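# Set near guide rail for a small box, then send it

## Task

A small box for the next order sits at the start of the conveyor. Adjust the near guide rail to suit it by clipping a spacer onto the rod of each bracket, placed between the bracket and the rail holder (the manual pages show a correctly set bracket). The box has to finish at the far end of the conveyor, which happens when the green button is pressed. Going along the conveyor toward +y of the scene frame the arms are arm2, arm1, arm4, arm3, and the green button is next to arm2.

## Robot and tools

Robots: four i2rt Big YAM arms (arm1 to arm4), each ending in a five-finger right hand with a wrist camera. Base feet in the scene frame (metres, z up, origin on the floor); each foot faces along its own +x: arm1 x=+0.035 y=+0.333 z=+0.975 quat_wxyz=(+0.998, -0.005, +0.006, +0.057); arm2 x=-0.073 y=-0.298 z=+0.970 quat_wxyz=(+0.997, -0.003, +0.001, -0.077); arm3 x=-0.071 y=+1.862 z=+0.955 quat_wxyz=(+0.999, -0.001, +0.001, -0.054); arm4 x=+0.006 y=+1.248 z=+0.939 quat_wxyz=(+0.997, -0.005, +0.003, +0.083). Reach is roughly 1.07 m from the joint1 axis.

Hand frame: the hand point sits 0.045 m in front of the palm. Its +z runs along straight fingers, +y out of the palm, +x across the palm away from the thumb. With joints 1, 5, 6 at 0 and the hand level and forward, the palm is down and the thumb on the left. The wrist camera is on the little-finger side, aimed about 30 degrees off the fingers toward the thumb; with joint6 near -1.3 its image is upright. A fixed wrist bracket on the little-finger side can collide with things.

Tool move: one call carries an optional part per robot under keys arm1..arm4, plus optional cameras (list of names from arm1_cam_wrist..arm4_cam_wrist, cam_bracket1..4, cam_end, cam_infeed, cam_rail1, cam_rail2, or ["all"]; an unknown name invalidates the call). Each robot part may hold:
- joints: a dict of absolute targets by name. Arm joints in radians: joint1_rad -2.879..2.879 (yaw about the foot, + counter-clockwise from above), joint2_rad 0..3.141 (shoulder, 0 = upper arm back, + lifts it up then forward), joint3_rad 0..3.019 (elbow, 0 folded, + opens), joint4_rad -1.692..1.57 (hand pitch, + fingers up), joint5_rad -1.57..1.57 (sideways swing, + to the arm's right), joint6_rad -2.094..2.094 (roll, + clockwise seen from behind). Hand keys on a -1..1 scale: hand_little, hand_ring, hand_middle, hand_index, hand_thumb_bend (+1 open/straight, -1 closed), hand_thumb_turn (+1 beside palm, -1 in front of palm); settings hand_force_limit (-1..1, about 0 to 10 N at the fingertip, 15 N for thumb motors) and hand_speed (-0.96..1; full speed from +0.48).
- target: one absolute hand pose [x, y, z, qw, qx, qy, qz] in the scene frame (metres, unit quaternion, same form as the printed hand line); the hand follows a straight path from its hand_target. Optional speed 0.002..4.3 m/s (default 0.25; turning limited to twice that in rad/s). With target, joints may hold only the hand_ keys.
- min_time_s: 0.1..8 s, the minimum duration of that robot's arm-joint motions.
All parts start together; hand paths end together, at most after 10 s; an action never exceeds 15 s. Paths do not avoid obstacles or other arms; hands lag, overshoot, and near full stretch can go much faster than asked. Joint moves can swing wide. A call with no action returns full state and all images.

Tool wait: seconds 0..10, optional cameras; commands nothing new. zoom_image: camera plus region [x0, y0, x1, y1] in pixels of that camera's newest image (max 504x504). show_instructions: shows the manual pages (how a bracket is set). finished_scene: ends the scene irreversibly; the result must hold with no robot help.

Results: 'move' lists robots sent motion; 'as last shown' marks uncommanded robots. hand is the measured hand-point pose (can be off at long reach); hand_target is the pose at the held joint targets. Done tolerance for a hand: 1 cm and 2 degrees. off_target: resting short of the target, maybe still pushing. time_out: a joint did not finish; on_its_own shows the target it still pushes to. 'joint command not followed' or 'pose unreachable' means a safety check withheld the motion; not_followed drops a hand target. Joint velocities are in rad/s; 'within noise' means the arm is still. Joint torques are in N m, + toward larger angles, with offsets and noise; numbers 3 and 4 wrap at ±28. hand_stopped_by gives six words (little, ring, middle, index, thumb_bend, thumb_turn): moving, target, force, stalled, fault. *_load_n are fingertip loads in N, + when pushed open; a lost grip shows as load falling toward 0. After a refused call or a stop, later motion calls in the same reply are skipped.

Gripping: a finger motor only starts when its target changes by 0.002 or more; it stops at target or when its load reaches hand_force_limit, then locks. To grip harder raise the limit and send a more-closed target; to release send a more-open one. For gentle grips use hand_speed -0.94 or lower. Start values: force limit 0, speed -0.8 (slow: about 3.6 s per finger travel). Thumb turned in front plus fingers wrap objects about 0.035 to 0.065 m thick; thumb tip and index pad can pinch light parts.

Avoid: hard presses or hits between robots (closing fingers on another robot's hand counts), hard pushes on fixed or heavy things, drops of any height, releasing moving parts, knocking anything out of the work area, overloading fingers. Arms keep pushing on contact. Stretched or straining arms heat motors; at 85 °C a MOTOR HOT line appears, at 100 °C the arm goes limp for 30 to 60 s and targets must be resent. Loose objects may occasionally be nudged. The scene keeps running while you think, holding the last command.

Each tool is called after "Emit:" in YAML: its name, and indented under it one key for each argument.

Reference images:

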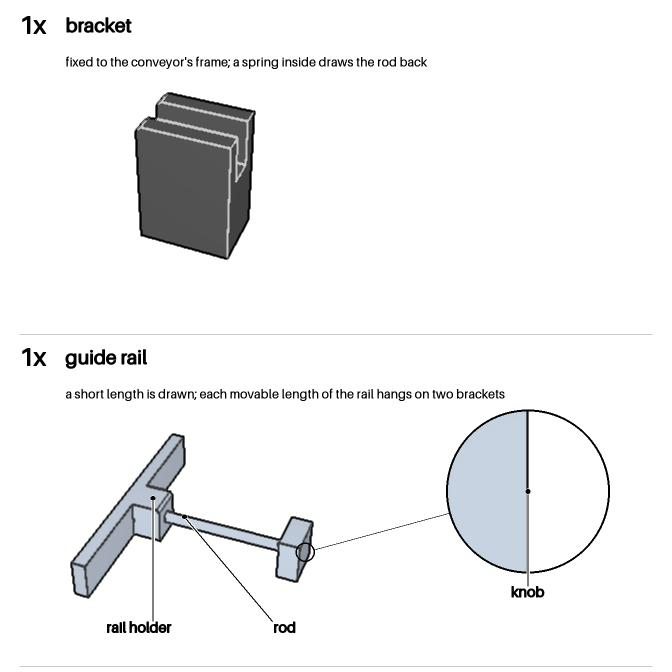

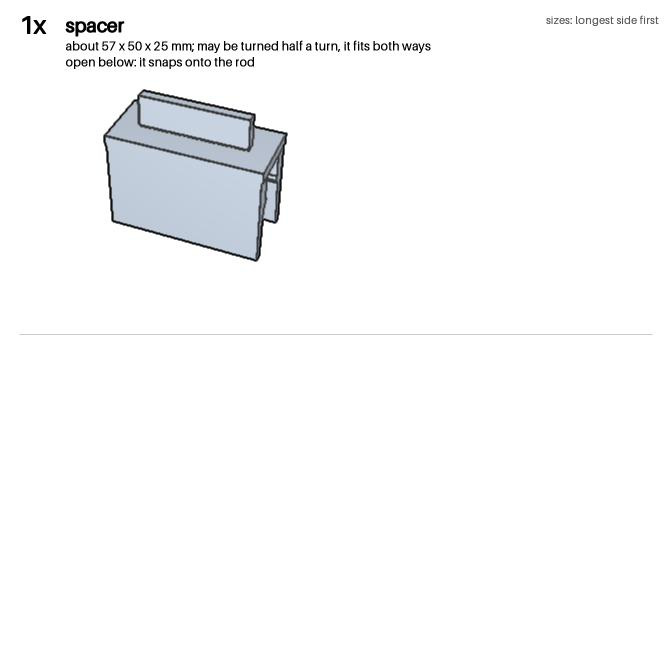

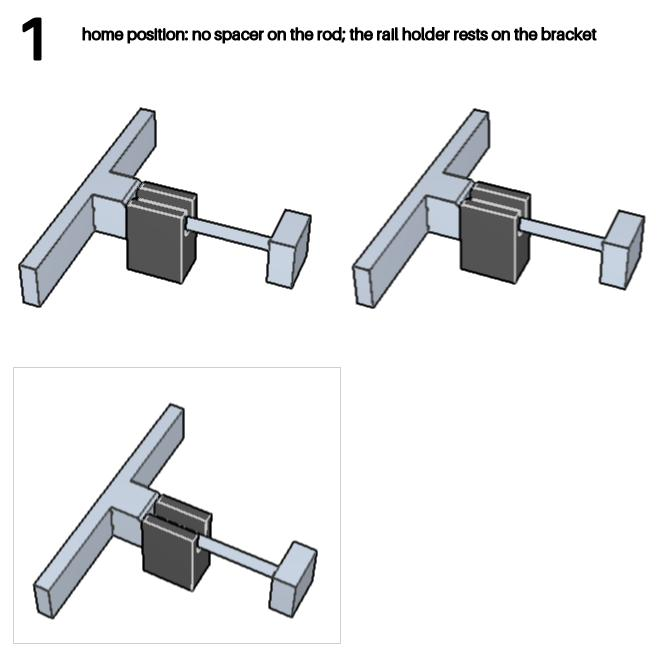

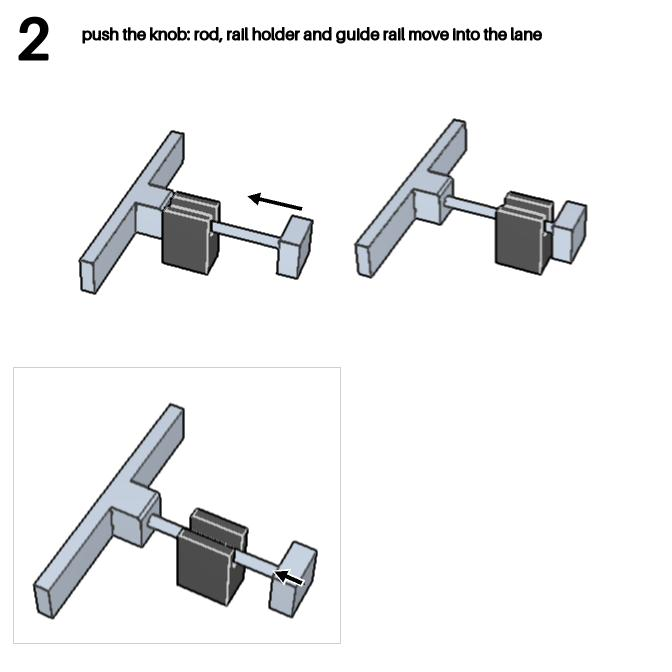

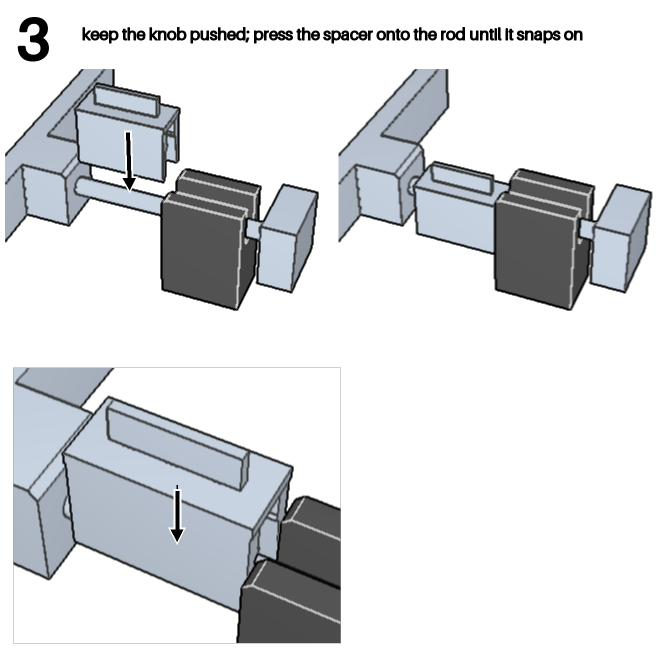

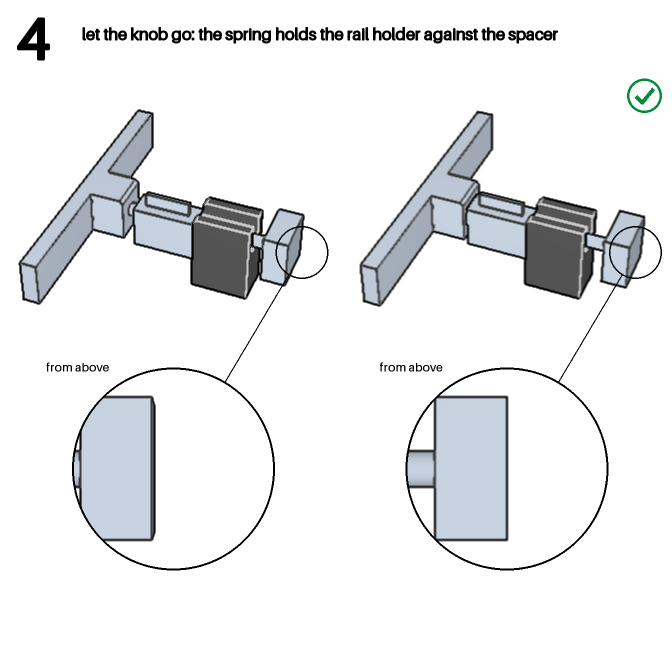

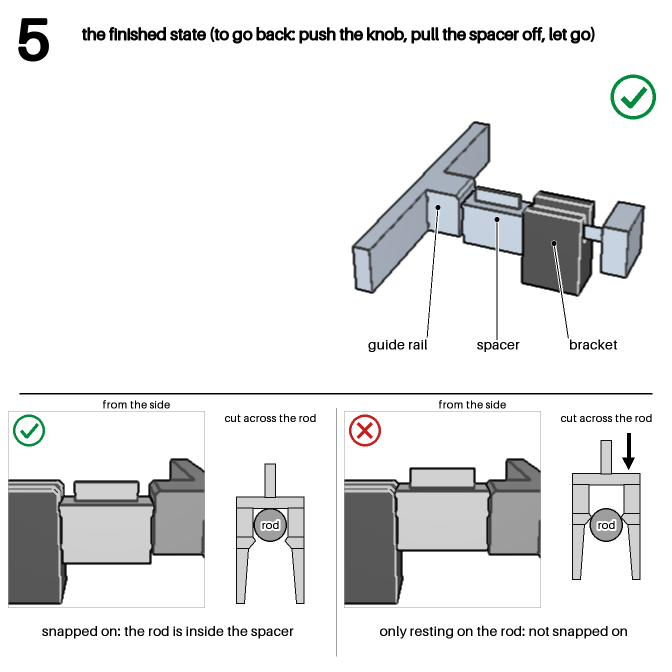

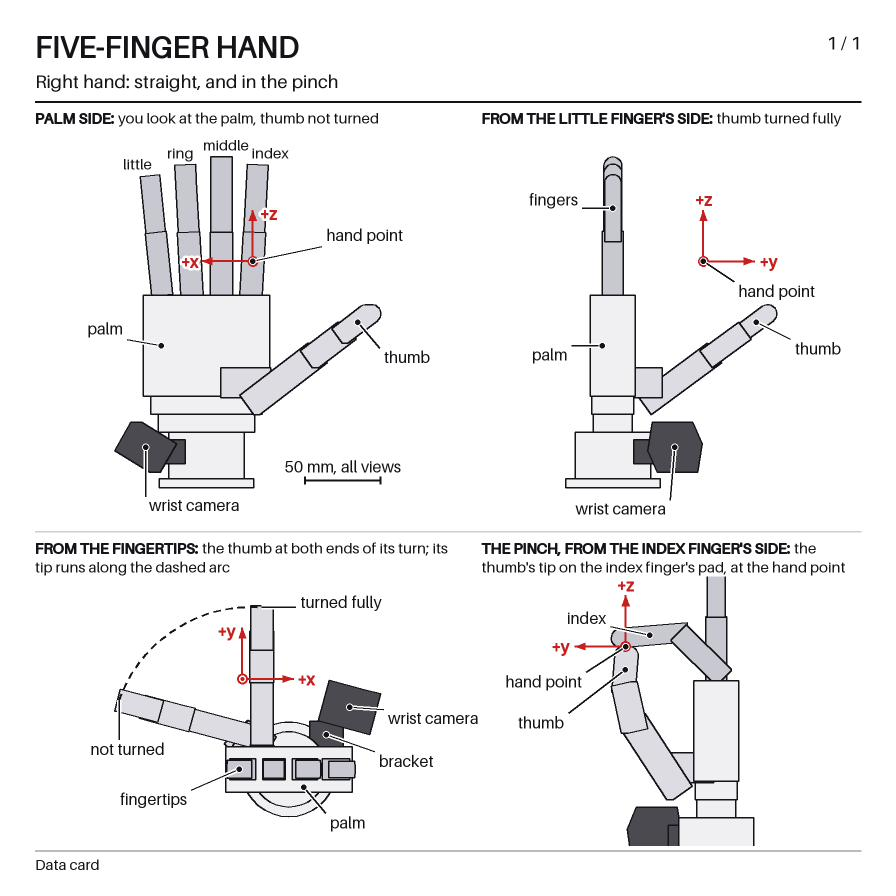

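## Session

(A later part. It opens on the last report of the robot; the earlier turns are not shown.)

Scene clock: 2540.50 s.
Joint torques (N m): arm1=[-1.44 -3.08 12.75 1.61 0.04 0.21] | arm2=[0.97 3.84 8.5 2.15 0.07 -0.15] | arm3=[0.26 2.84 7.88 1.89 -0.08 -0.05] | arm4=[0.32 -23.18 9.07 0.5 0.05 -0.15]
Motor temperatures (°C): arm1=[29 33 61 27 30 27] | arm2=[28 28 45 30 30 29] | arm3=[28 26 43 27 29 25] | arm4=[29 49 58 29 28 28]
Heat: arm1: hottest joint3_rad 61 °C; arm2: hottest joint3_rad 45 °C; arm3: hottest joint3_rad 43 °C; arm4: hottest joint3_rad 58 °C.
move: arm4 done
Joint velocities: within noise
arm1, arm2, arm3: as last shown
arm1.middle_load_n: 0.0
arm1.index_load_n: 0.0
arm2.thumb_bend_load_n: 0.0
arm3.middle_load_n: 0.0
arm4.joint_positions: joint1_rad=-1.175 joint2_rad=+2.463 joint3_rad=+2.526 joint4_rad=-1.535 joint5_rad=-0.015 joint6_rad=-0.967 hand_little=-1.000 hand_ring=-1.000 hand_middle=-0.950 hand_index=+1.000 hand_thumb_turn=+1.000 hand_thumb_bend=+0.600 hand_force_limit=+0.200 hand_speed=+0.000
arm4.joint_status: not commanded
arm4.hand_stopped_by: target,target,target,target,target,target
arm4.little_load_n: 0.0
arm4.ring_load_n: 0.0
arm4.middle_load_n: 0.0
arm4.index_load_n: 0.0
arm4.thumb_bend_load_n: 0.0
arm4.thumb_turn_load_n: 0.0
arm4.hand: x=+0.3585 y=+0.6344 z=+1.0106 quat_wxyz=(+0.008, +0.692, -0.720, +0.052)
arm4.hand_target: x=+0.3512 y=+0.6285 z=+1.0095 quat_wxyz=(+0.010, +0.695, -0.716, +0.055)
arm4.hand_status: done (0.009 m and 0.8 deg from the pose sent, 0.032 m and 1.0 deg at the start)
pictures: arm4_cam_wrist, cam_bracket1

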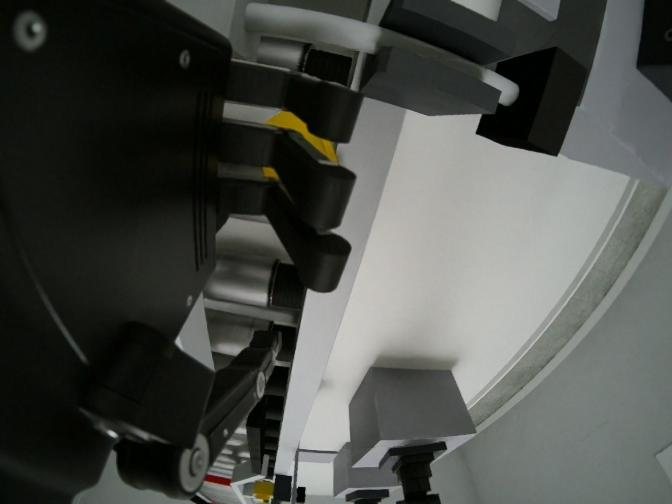

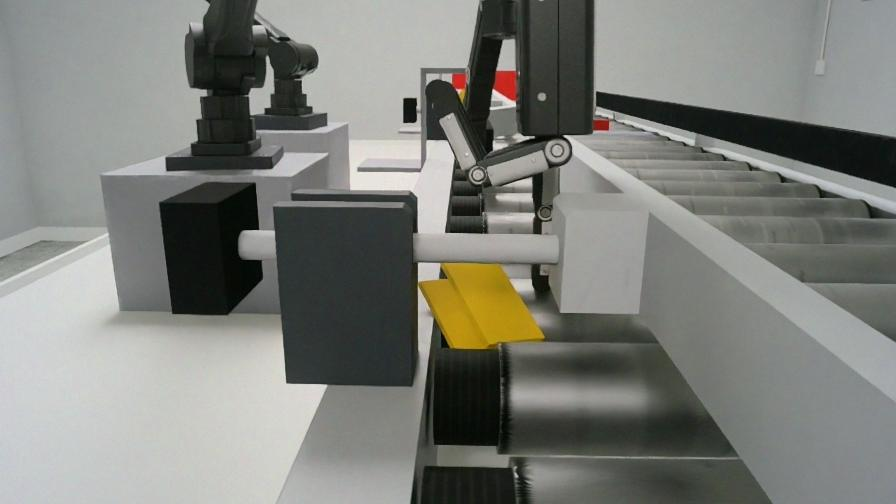

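Emit:
move:
  arm4: {"target":[0.330,0.624,1.008,0.010,0.695,-0.716,0.055],"speed":0.06}
  cameras: ["cam_bracket1","arm4_cam_wrist"]

Scene clock: 2546.80 s.
Joint torques (N m): arm1=[-0.91 -2.96 12.78 1.35 0.01 0.24] | arm2=[0.91 3.84 8.5 2.15 0.07 -0.15] | arm3=[0.26 2.84 7.88 1.91 -0.08 -0.05] | arm4=[-0.15 -23.36 8.81 0.35 0.13 -0.2]
Motor temperatures (°C): arm1=[29 33 61 27 30 27] | arm2=[28 28 45 30 30 29] | arm3=[28 26 43 27 29 25] | arm4=[29 50 58 29 28 28]
Heat: arm1: hottest joint3_rad 61 °C; arm2: hottest joint3_rad 45 °C; arm3: hottest joint3_rad 43 °C; arm4: hottest joint3_rad 58 °C.
move: arm4 off_target
Joint velocities: within noise
arm1, arm2, arm3: as last shown
arm4.joint_positions: joint1_rad=-1.197 joint2_rad=+2.424 joint3_rad=+2.452 joint4_rad=-1.492 joint5_rad=-0.021 joint6_rad=-0.989 hand_little=-1.000 hand_ring=-1.000 hand_middle=-0.950 hand_index=+1.000 hand_thumb_turn=+1.000 hand_thumb_bend=+0.600 hand_force_limit=+0.200 hand_speed=+0.000
arm4.joint_status: not commanded
arm4.hand_stopped_by: target,target,target,target,target,target
arm4.little_load_n: 0.0
arm4.ring_load_n: -0.5
arm4.middle_load_n: 0.0
arm4.index_load_n: 0.0
arm4.thumb_bend_load_n: 0.0
arm4.thumb_turn_load_n: 0.0
arm4.hand: x=+0.3431 y=+0.6302 z=+1.0097 quat_wxyz=(+0.007, +0.692, -0.720, +0.057)
arm4.hand_target: x=+0.3311 y=+0.6243 z=+1.0088 quat_wxyz=(+0.009, +0.696, -0.716, +0.056)
arm4.hand_status: off_target (0.015 m and 0.7 deg from the pose sent, 0.030 m and 0.7 deg at the start)
pictures: arm4_cam_wrist, cam_bracket1

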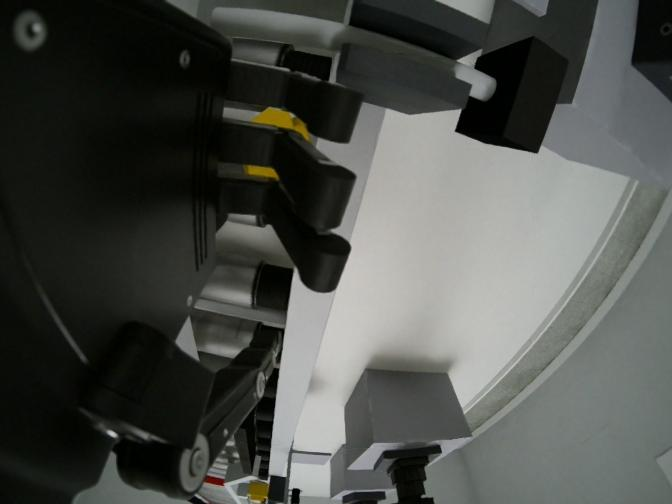

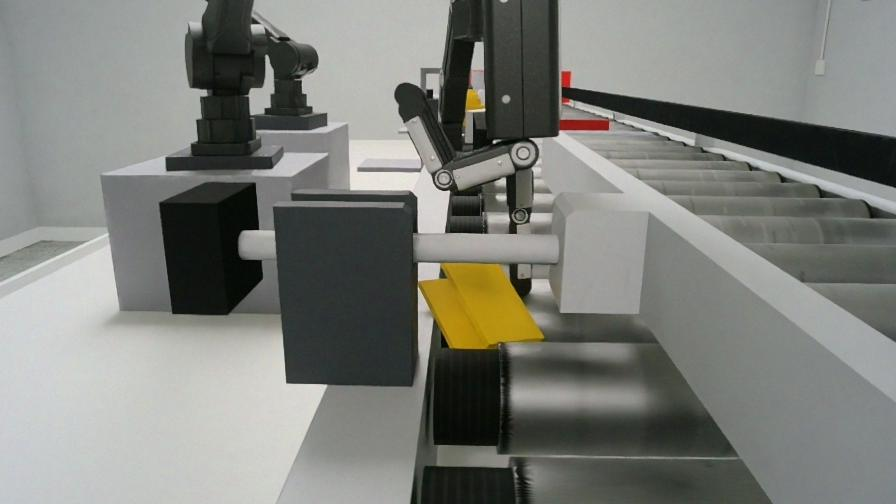

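Emit:
move:
  arm4: {"target":[0.308,0.626,1.006,0.010,0.695,-0.716,0.055],"speed":0.06}
  cameras: ["cam_bracket1","arm4_cam_wrist"]

Scene clock: 2551.30 s.
Joint torques (N m): arm1=[-0.97 -3.02 12.64 1.59 0.02 0.21] | arm2=[0.97 3.72 8.51 2.17 0.07 -0.14] | arm3=[0.21 2.84 7.88 1.91 -0.08 -0.05] | arm4=[-1.2 -22.48 8.42 0.03 0.34 -0.25]
Motor temperatures (°C): arm1=[29 33 61 27 30 27] | arm2=[28 28 45 30 30 29] | arm3=[28 26 43 27 29 25] | arm4=[29 50 57 29 28 28]
Heat: arm1: hottest joint3_rad 61 °C; arm2: hottest joint3_rad 45 °C; arm3: hottest joint3_rad 43 °C; arm4: hottest joint3_rad 57 °C.
move: arm4 off_target
Joint velocities: within noise
arm1, arm2, arm3: as last shown
arm4.joint_positions: joint1_rad=-1.205 joint2_rad=+2.363 joint3_rad=+2.342 joint4_rad=-1.418 joint5_rad=-0.027 joint6_rad=-1.005 hand_little=-1.000 hand_ring=-1.000 hand_middle=-0.950 hand_index=+1.000 hand_thumb_turn=+1.000 hand_thumb_bend=+0.600 hand_force_limit=+0.200 hand_speed=+0.000
arm4.joint_status: not commanded
arm4.hand_stopped_by: target,target,target,target,target,target
arm4.little_load_n: 0.0
arm4.ring_load_n: 0.0
arm4.middle_load_n: 0.0
arm4.index_load_n: 0.0
arm4.thumb_bend_load_n: 0.0
arm4.thumb_turn_load_n: 0.0
arm4.hand: x=+0.3358 y=+0.6324 z=+1.0100 quat_wxyz=(+0.008, +0.695, -0.716, +0.069)
arm4.hand_target: x=+0.3101 y=+0.6240 z=+1.0059 quat_wxyz=(+0.011, +0.695, -0.716, +0.060)
arm4.hand_status: off_target (0.029 m and 1.6 deg from the pose sent, 0.036 m and 0.7 deg at the start)
pictures: arm4_cam_wrist, cam_bracket1

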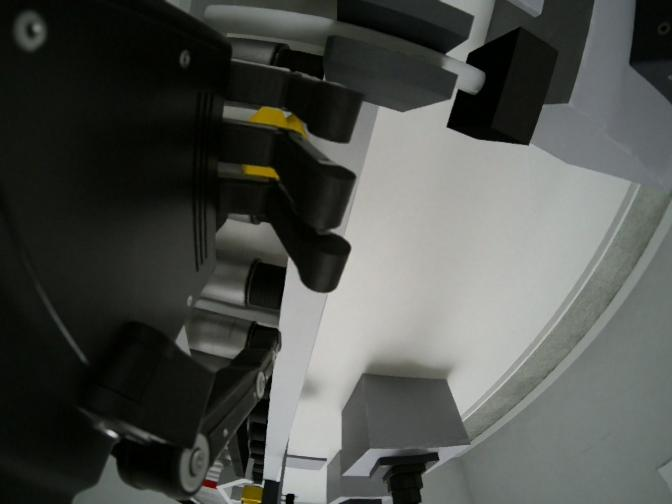

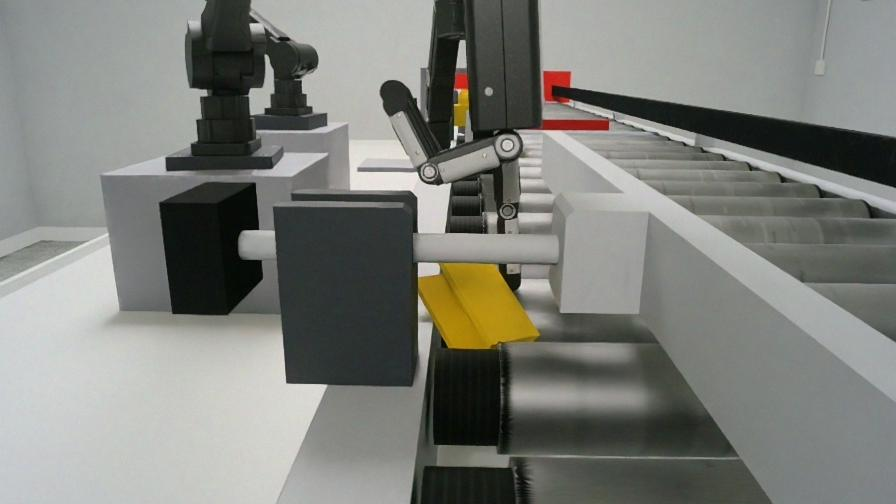

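Emit:
move:
  arm4: {"target":[0.290,0.628,1.010,0.010,0.695,-0.716,0.055],"speed":0.06}
  cameras: ["cam_bracket1","arm4_cam_wrist"]

Scene clock: 2554.83 s.
Joint torques (N m): arm1=[-1.38 -3.25 12.81 1.52 0.02 0.23] | arm2=[0.97 3.78 8.49 2.17 0.07 -0.15] | arm3=[0.26 2.84 7.88 1.91 -0.07 -0.05] | arm4=[0.15 -22.71 9.07 0.2 0.36 -0.2]
Motor temperatures (°C): arm1=[29 33 61 27 30 27] | arm2=[28 28 45 30 30 29] | arm3=[28 26 43 27 29 25] | arm4=[29 50 57 29 28 28]
Heat: arm1: hottest joint3_rad 61 °C; arm2: hottest joint3_rad 45 °C; arm3: hottest joint3_rad 43 °C; arm4: hottest joint3_rad 57 °C.
move: arm4 off_target
Joint velocities: within noise
arm1.joint_positions: joint1_rad=-0.490 joint2_rad=+0.806 joint3_rad=+0.947 joint4_rad=-0.485 joint5_rad=-0.007 joint6_rad=-0.009 hand_little=-0.950 hand_ring=-0.950 hand_middle=+1.000 hand_index=+1.000 hand_thumb_turn=-1.000 hand_thumb_bend=+0.000 hand_force_limit=+0.400 hand_speed=+0.000
arm1.joint_status: not commanded
arm1.hand_stopped_by: target,target,target,target,target,target
arm1.little_load_n: 0.0
arm1.ring_load_n: 0.0
arm1.middle_load_n: 0.0
arm1.index_load_n: 0.0
arm1.thumb_bend_load_n: 0.0
arm1.thumb_turn_load_n: 0.0
arm1.hand: x=+0.4398 y=+0.2113 z=+1.3289 quat_wxyz=(-0.317, +0.469, -0.673, +0.476)
arm1.hand_target: x=+0.4392 y=+0.2077 z=+1.3604 quat_wxyz=(-0.327, +0.455, -0.667, +0.492)
arm1.hand_status: not commanded
arm2, arm3: as last shown
arm2.ring_load_n: -0.5
arm2.thumb_bend_load_n: 0.5
arm3.thumb_bend_load_n: 0.5
arm4.joint_positions: joint1_rad=-1.246 joint2_rad=+2.329 joint3_rad=+2.268 joint4_rad=-1.423 joint5_rad=-0.030 joint6_rad=-1.036 hand_little=-1.000 hand_ring=-1.000 hand_middle=-0.950 hand_index=+1.000 hand_thumb_turn=+1.000 hand_thumb_bend=+0.600 hand_force_limit=+0.200 hand_speed=+0.000
arm4.joint_status: not commanded
arm4.hand_stopped_by: target,target,target,target,target,target
arm4.little_load_n: 0.0
arm4.ring_load_n: 0.5
arm4.middle_load_n: 0.0
arm4.index_load_n: 0.0
arm4.thumb_bend_load_n: 0.0
arm4.thumb_turn_load_n: 0.0
arm4.hand: x=+0.2999 y=+0.6357 z=+1.0068 quat_wxyz=(+0.003, +0.692, -0.721, +0.048)
arm4.hand_target: x=+0.2886 y=+0.6307 z=+1.0099 quat_wxyz=(+0.008, +0.696, -0.717, +0.049)
arm4.hand_status: off_target (0.013 m and 1.3 deg from the pose sent, 0.046 m and 1.6 deg at the start)
pictures: arm4_cam_wrist, cam_bracket1

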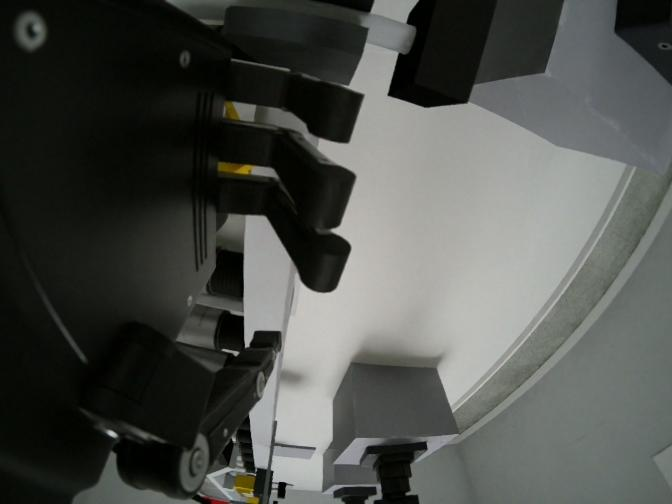

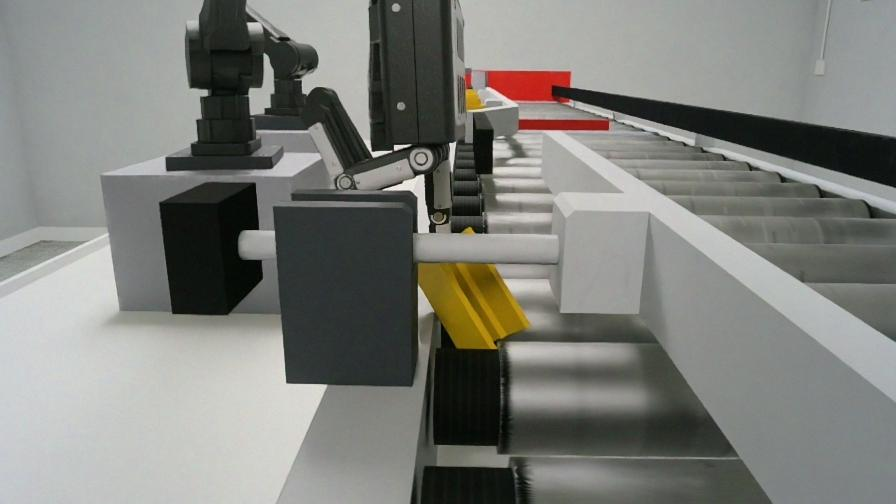

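Emit:
zoom_image:
  camera: "cam_bracket1"
  region: [400, 190, 560, 370]

Emit:
zoom_image:
  camera: "arm4_cam_wrist"
  region: [190, 70, 330, 210]

Scaled by 2.800.

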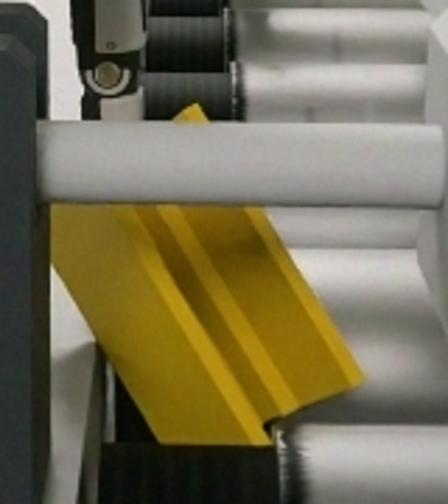

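Scaled by 3.600 from the camera's image (finer frame: 960x720).

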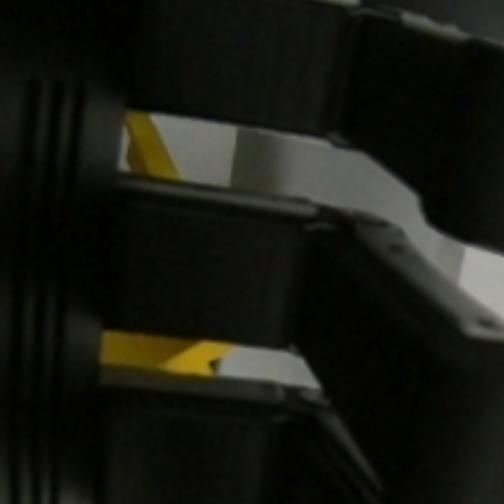

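Emit:
move:
  arm4: {"target":[0.300,0.66,1.12,0.010,0.695,-0.716,0.055],"speed":0.12}
  cameras: ["cam_bracket1","arm4_cam_wrist","cam_rail2","cam_rail1"]

Emit:
zoom_image:
  camera: "cam_bracket1"
  region: [400, 190, 560, 370]

Emit:
zoom_image:
  camera: "arm4_cam_wrist"
  region: [180, 70, 380, 240]

Emit:
zoom_image:
  camera: "cam_rail1"
  region: [240, 200, 360, 310]

Scene clock: 2568.37 s.
Joint torques (N m): arm1=[-1.2 -3.02 12.64 1.5 0.01 0.23] | arm2=[0.97 3.78 8.49 2.17 0.07 -0.15] | arm3=[0.26 2.84 7.88 1.91 -0.07 -0.05] | arm4=[1.96 -22.59 14.43 -0.55 0.29 0.09]
Motor temperatures (°C): arm1=[29 33 62 27 30 27] | arm2=[28 28 45 30 30 29] | arm3=[28 26 43 27 29 25] | arm4=[29 49 56 29 28 28]
Heat: arm1: hottest joint3_rad 62 °C; arm2: hottest joint3_rad 45 °C; arm3: hottest joint3_rad 43 °C; arm4: hottest joint3_rad 56 °C.
move: arm4 off_target
Joint velocities: within noise
arm1: as last shown
arm2.joint_positions: joint1_rad=+0.146 joint2_rad=+0.560 joint3_rad=+1.336 joint4_rad=-1.211 joint5_rad=+0.058 joint6_rad=-1.149 hand_little=+1.000 hand_ring=+1.000 hand_middle=+1.000 hand_index=+1.000 hand_thumb_turn=+1.000 hand_thumb_bend=+1.000 hand_force_limit=+0.000 hand_speed=-0.800
arm2.joint_status: not commanded
arm2.hand_stopped_by: target,target,target,target,target,target
arm2.little_load_n: 0.0
arm2.ring_load_n: 0.0
arm2.middle_load_n: 0.0
arm2.index_load_n: -0.5
arm2.thumb_bend_load_n: 0.0
arm2.thumb_turn_load_n: 0.0
arm2.hand: x=+0.1562 y=-0.3514 z=+1.4671 quat_wxyz=(-0.084, +0.821, -0.194, +0.530)
arm2.hand_target: x=+0.1552 y=-0.3513 z=+1.4789 quat_wxyz=(-0.086, +0.814, -0.192, +0.541)
arm2.hand_status: not commanded
arm3.joint_positions: joint1_rad=-0.183 joint2_rad=+0.625 joint3_rad=+1.366 joint4_rad=-1.295 joint5_rad=-0.032 joint6_rad=-1.281 hand_little=+1.000 hand_ring=+1.000 hand_middle=+1.000 hand_index=+1.000 hand_thumb_turn=+1.000 hand_thumb_bend=+1.000 hand_force_limit=+0.000 hand_speed=-0.800
arm3.joint_status: not commanded
arm3.hand_stopped_by: target,target,target,target,target,target
arm3.little_load_n: 0.0
arm3.ring_load_n: 0.0
arm3.middle_load_n: 0.0
arm3.index_load_n: 0.0
arm3.thumb_bend_load_n: 0.0
arm3.thumb_turn_load_n: 0.0
arm3.hand: x=+0.1496 y=+1.7528 z=+1.4379 quat_wxyz=(-0.013, +0.840, -0.242, +0.485)
arm3.hand_target: x=+0.1488 y=+1.7531 z=+1.4458 quat_wxyz=(-0.013, +0.836, -0.241, +0.494)
arm3.hand_status: not commanded
arm4.joint_positions: joint1_rad=-1.241 joint2_rad=+2.260 joint3_rad=+2.365 joint4_rad=-1.625 joint5_rad=-0.025 joint6_rad=-1.036 hand_little=-1.000 hand_ring=-1.000 hand_middle=-0.950 hand_index=+1.000 hand_thumb_turn=+1.000 hand_thumb_bend=+0.600 hand_force_limit=+0.200 hand_speed=+0.000
arm4.joint_status: not commanded
arm4.hand_stopped_by: target,target,target,target,target,target
arm4.little_load_n: 0.0
arm4.ring_load_n: 0.0
arm4.middle_load_n: 0.0
arm4.index_load_n: 0.0
arm4.thumb_bend_load_n: 0.0
arm4.thumb_turn_load_n: 0.0
arm4.hand: x=+0.2890 y=+0.6621 z=+1.0921 quat_wxyz=(+0.000, +0.693, -0.720, +0.030)
arm4.hand_target: x=+0.3000 y=+0.6598 z=+1.1204 quat_wxyz=(+0.010, +0.695, -0.716, +0.056)
arm4.hand_status: off_target (0.030 m and 3.1 deg from the pose sent, 0.116 m and 1.3 deg at the start)
pictures: arm4_cam_wrist, cam_bracket1, cam_rail1, cam_rail2

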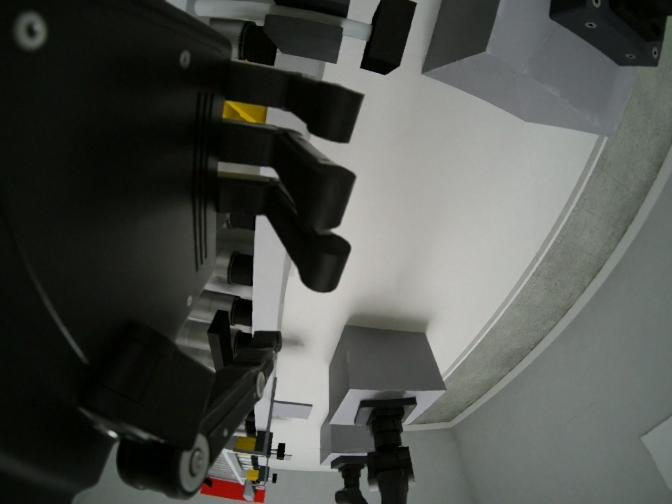

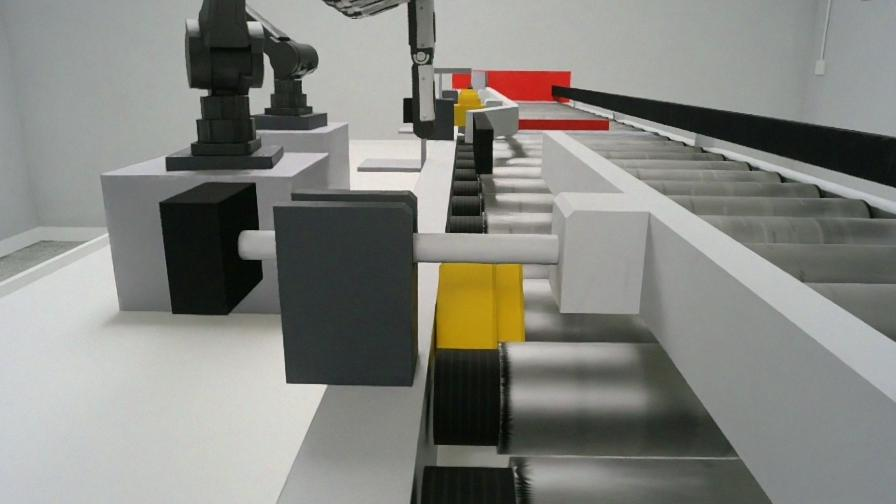

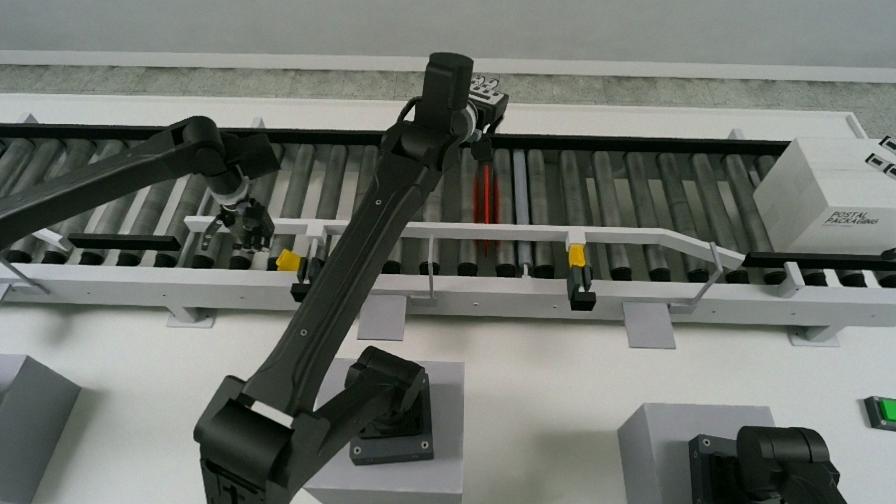

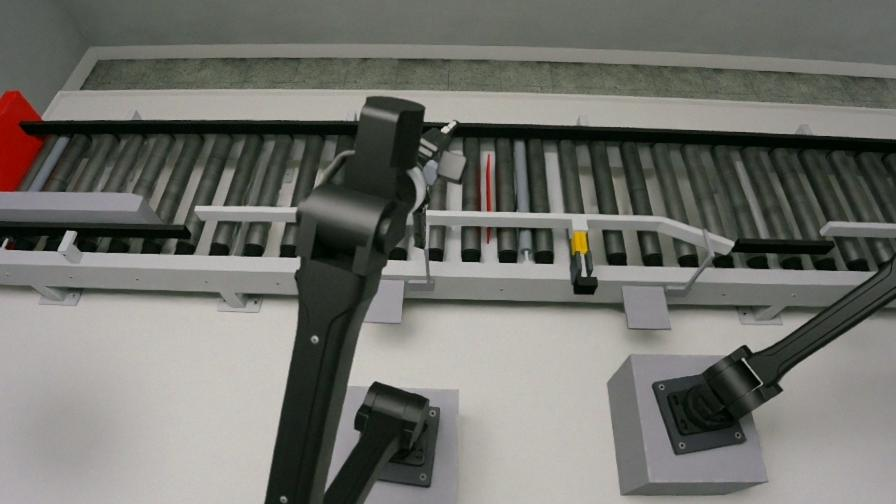

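Scaled by 2.800.

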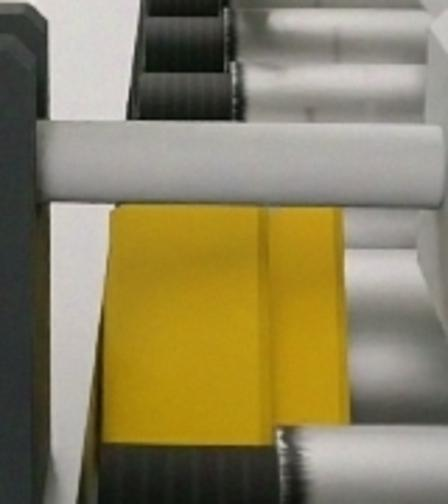

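Scaled by 2.520 from the camera's image (finer frame: 960x720).

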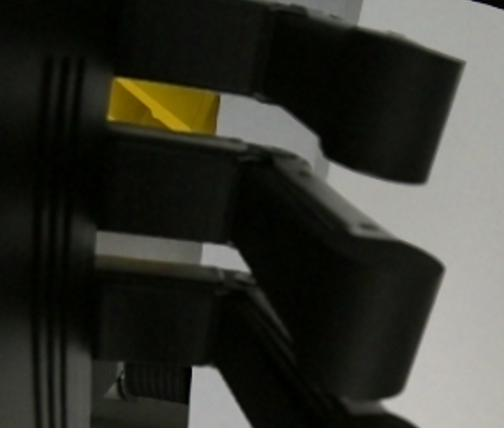

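Scaled by 4.200.

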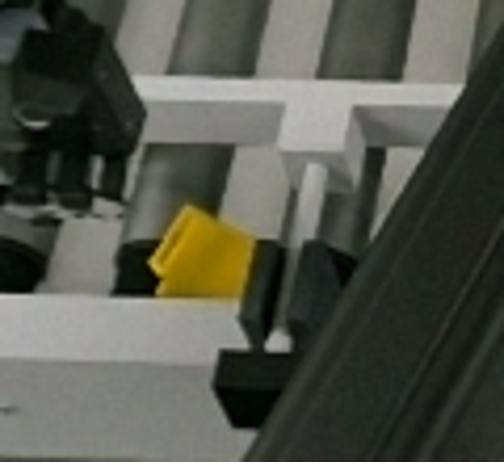

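Emit:
zoom_image:
  camera: "cam_rail1"
  region: [265, 240, 325, 285]

Emit:
wait:
  seconds: 0.1
  cameras: ["arm1_cam_wrist","cam_infeed","cam_bracket2","cam_bracket1"]

Scaled by 8.400.

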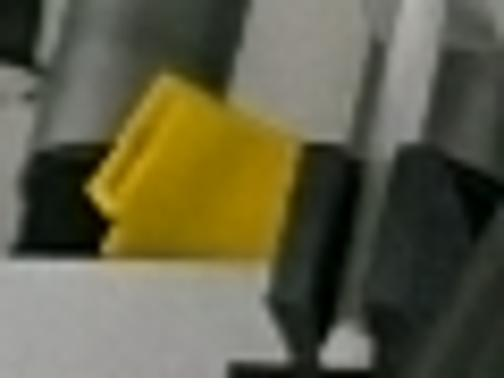

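Scene clock: 2575.87 s.
Joint torques (N m): arm1=[-1.26 -2.67 12.92 1.55 0.04 0.2] | arm2=[0.91 3.84 8.51 2.17 0.07 -0.15] | arm3=[0.26 2.84 7.88 1.91 -0.08 -0.05] | arm4=[2.08 -22.65 14.53 -0.53 0.3 0.1]
Motor temperatures (°C): arm1=[29 33 62 27 29 27] | arm2=[28 28 45 30 30 29] | arm3=[28 26 43 27 29 25] | arm4=[29 50 56 29 28 28]
Heat: arm1: hottest joint3_rad 62 °C; arm2: hottest joint3_rad 45 °C; arm3: hottest joint3_rad 43 °C; arm4: hottest joint3_rad 56 °C.
Joint velocities: within noise
arm1.joint_positions: joint1_rad=-0.490 joint2_rad=+0.806 joint3_rad=+0.947 joint4_rad=-0.485 joint5_rad=-0.007 joint6_rad=-0.009 hand_little=-0.950 hand_ring=-0.950 hand_middle=+1.000 hand_index=+1.000 hand_thumb_turn=-1.000 hand_thumb_bend=+0.000 hand_force_limit=+0.400 hand_speed=+0.000
arm1.joint_status: not commanded
arm1.hand_stopped_by: target,target,target,target,target,target
arm1.little_load_n: 0.0
arm1.ring_load_n: 0.0
arm1.middle_load_n: 0.0
arm1.index_load_n: 0.0
arm1.thumb_bend_load_n: 0.0
arm1.thumb_turn_load_n: 0.0
arm1.hand: x=+0.4398 y=+0.2113 z=+1.3289 quat_wxyz=(-0.317, +0.469, -0.673, +0.476)
arm1.hand_target: x=+0.4392 y=+0.2077 z=+1.3604 quat_wxyz=(-0.327, +0.455, -0.667, +0.492)
arm1.hand_status: not commanded
arm2.joint_positions: joint1_rad=+0.146 joint2_rad=+0.560 joint3_rad=+1.336 joint4_rad=-1.211 joint5_rad=+0.058 joint6_rad=-1.149 hand_little=+1.000 hand_ring=+1.000 hand_middle=+1.000 hand_index=+1.000 hand_thumb_turn=+1.000 hand_thumb_bend=+1.000 hand_force_limit=+0.000 hand_speed=-0.800
arm2.joint_status: not commanded
arm2.hand_stopped_by: target,target,target,target,target,target
arm2.little_load_n: -0.5
arm2.ring_load_n: 0.0
arm2.middle_load_n: -0.5
arm2.index_load_n: 0.0
arm2.thumb_bend_load_n: 0.0
arm2.thumb_turn_load_n: 0.0
arm2.hand: x=+0.1562 y=-0.3514 z=+1.4671 quat_wxyz=(-0.084, +0.821, -0.194, +0.530)
arm2.hand_target: x=+0.1552 y=-0.3513 z=+1.4789 quat_wxyz=(-0.086, +0.814, -0.192, +0.541)
arm2.hand_status: not commanded
arm3.joint_positions: joint1_rad=-0.183 joint2_rad=+0.625 joint3_rad=+1.366 joint4_rad=-1.295 joint5_rad=-0.032 joint6_rad=-1.281 hand_little=+1.000 hand_ring=+1.000 hand_middle=+1.000 hand_index=+1.000 hand_thumb_turn=+1.000 hand_thumb_bend=+1.000 hand_force_limit=+0.000 hand_speed=-0.800
arm3.joint_status: not commanded
arm3.hand_stopped_by: target,target,target,target,target,target
arm3.little_load_n: 0.5
arm3.ring_load_n: 0.0
arm3.middle_load_n: 0.0
arm3.index_load_n: 0.0
arm3.thumb_bend_load_n: 0.0
arm3.thumb_turn_load_n: 0.0
arm3.hand: x=+0.1496 y=+1.7528 z=+1.4379 quat_wxyz=(-0.013, +0.840, -0.242, +0.485)
arm3.hand_target: x=+0.1488 y=+1.7531 z=+1.4458 quat_wxyz=(-0.013, +0.836, -0.241, +0.494)
arm3.hand_status: not commanded
arm4.joint_positions: joint1_rad=-1.241 joint2_rad=+2.260 joint3_rad=+2.365 joint4_rad=-1.625 joint5_rad=-0.025 joint6_rad=-1.036 hand_little=-1.000 hand_ring=-1.000 hand_middle=-0.950 hand_index=+1.000 hand_thumb_turn=+1.000 hand_thumb_bend=+0.600 hand_force_limit=+0.200 hand_speed=+0.000
arm4.joint_status: not commanded
arm4.hand_stopped_by: target,target,target,target,target,target
arm4.little_load_n: 0.0
arm4.ring_load_n: 0.0
arm4.middle_load_n: 0.0
arm4.index_load_n: 0.0
arm4.thumb_bend_load_n: 0.0
arm4.thumb_turn_load_n: 0.0
arm4.hand: x=+0.2890 y=+0.6621 z=+1.0921 quat_wxyz=(+0.000, +0.693, -0.720, +0.030)
arm4.hand_target: x=+0.3000 y=+0.6598 z=+1.1204 quat_wxyz=(+0.010, +0.695, -0.716, +0.056)
arm4.hand_status: off_target (0.030 m and 3.1 deg from the pose sent, 0.116 m and 1.3 deg at the start)
wait: 0.10 s; at rest from the start
pictures: arm1_cam_wrist, cam_bracket1, cam_bracket2, cam_infeed

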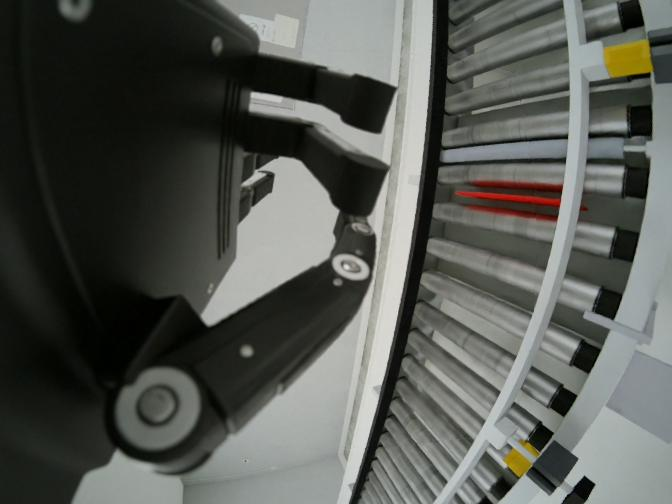

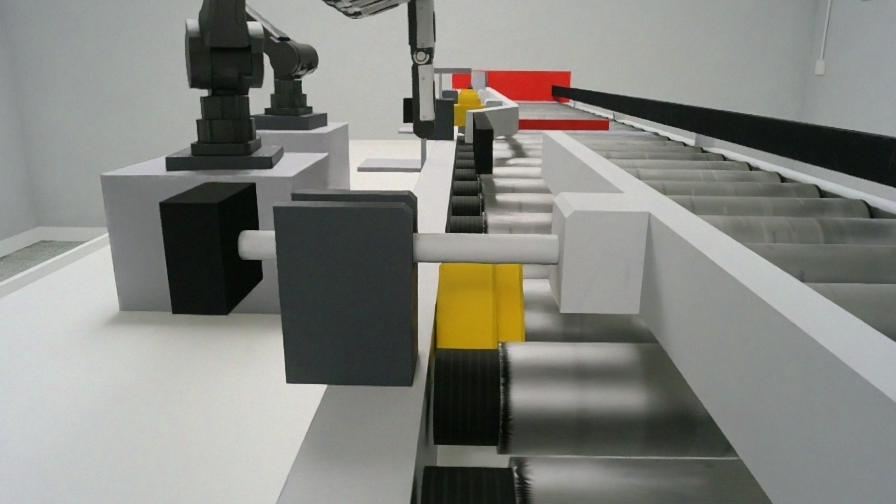

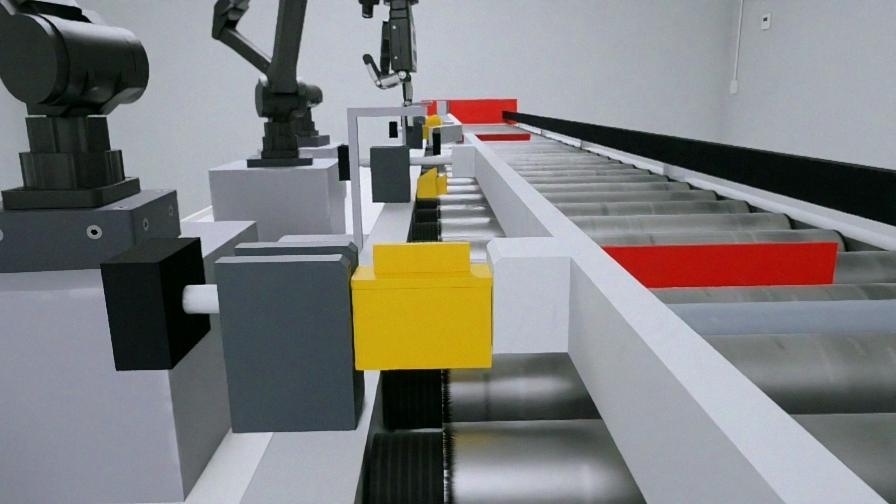

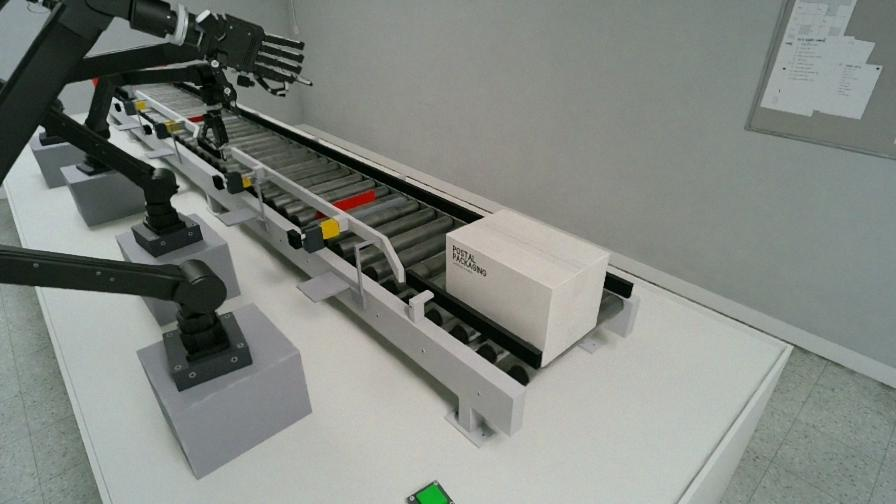

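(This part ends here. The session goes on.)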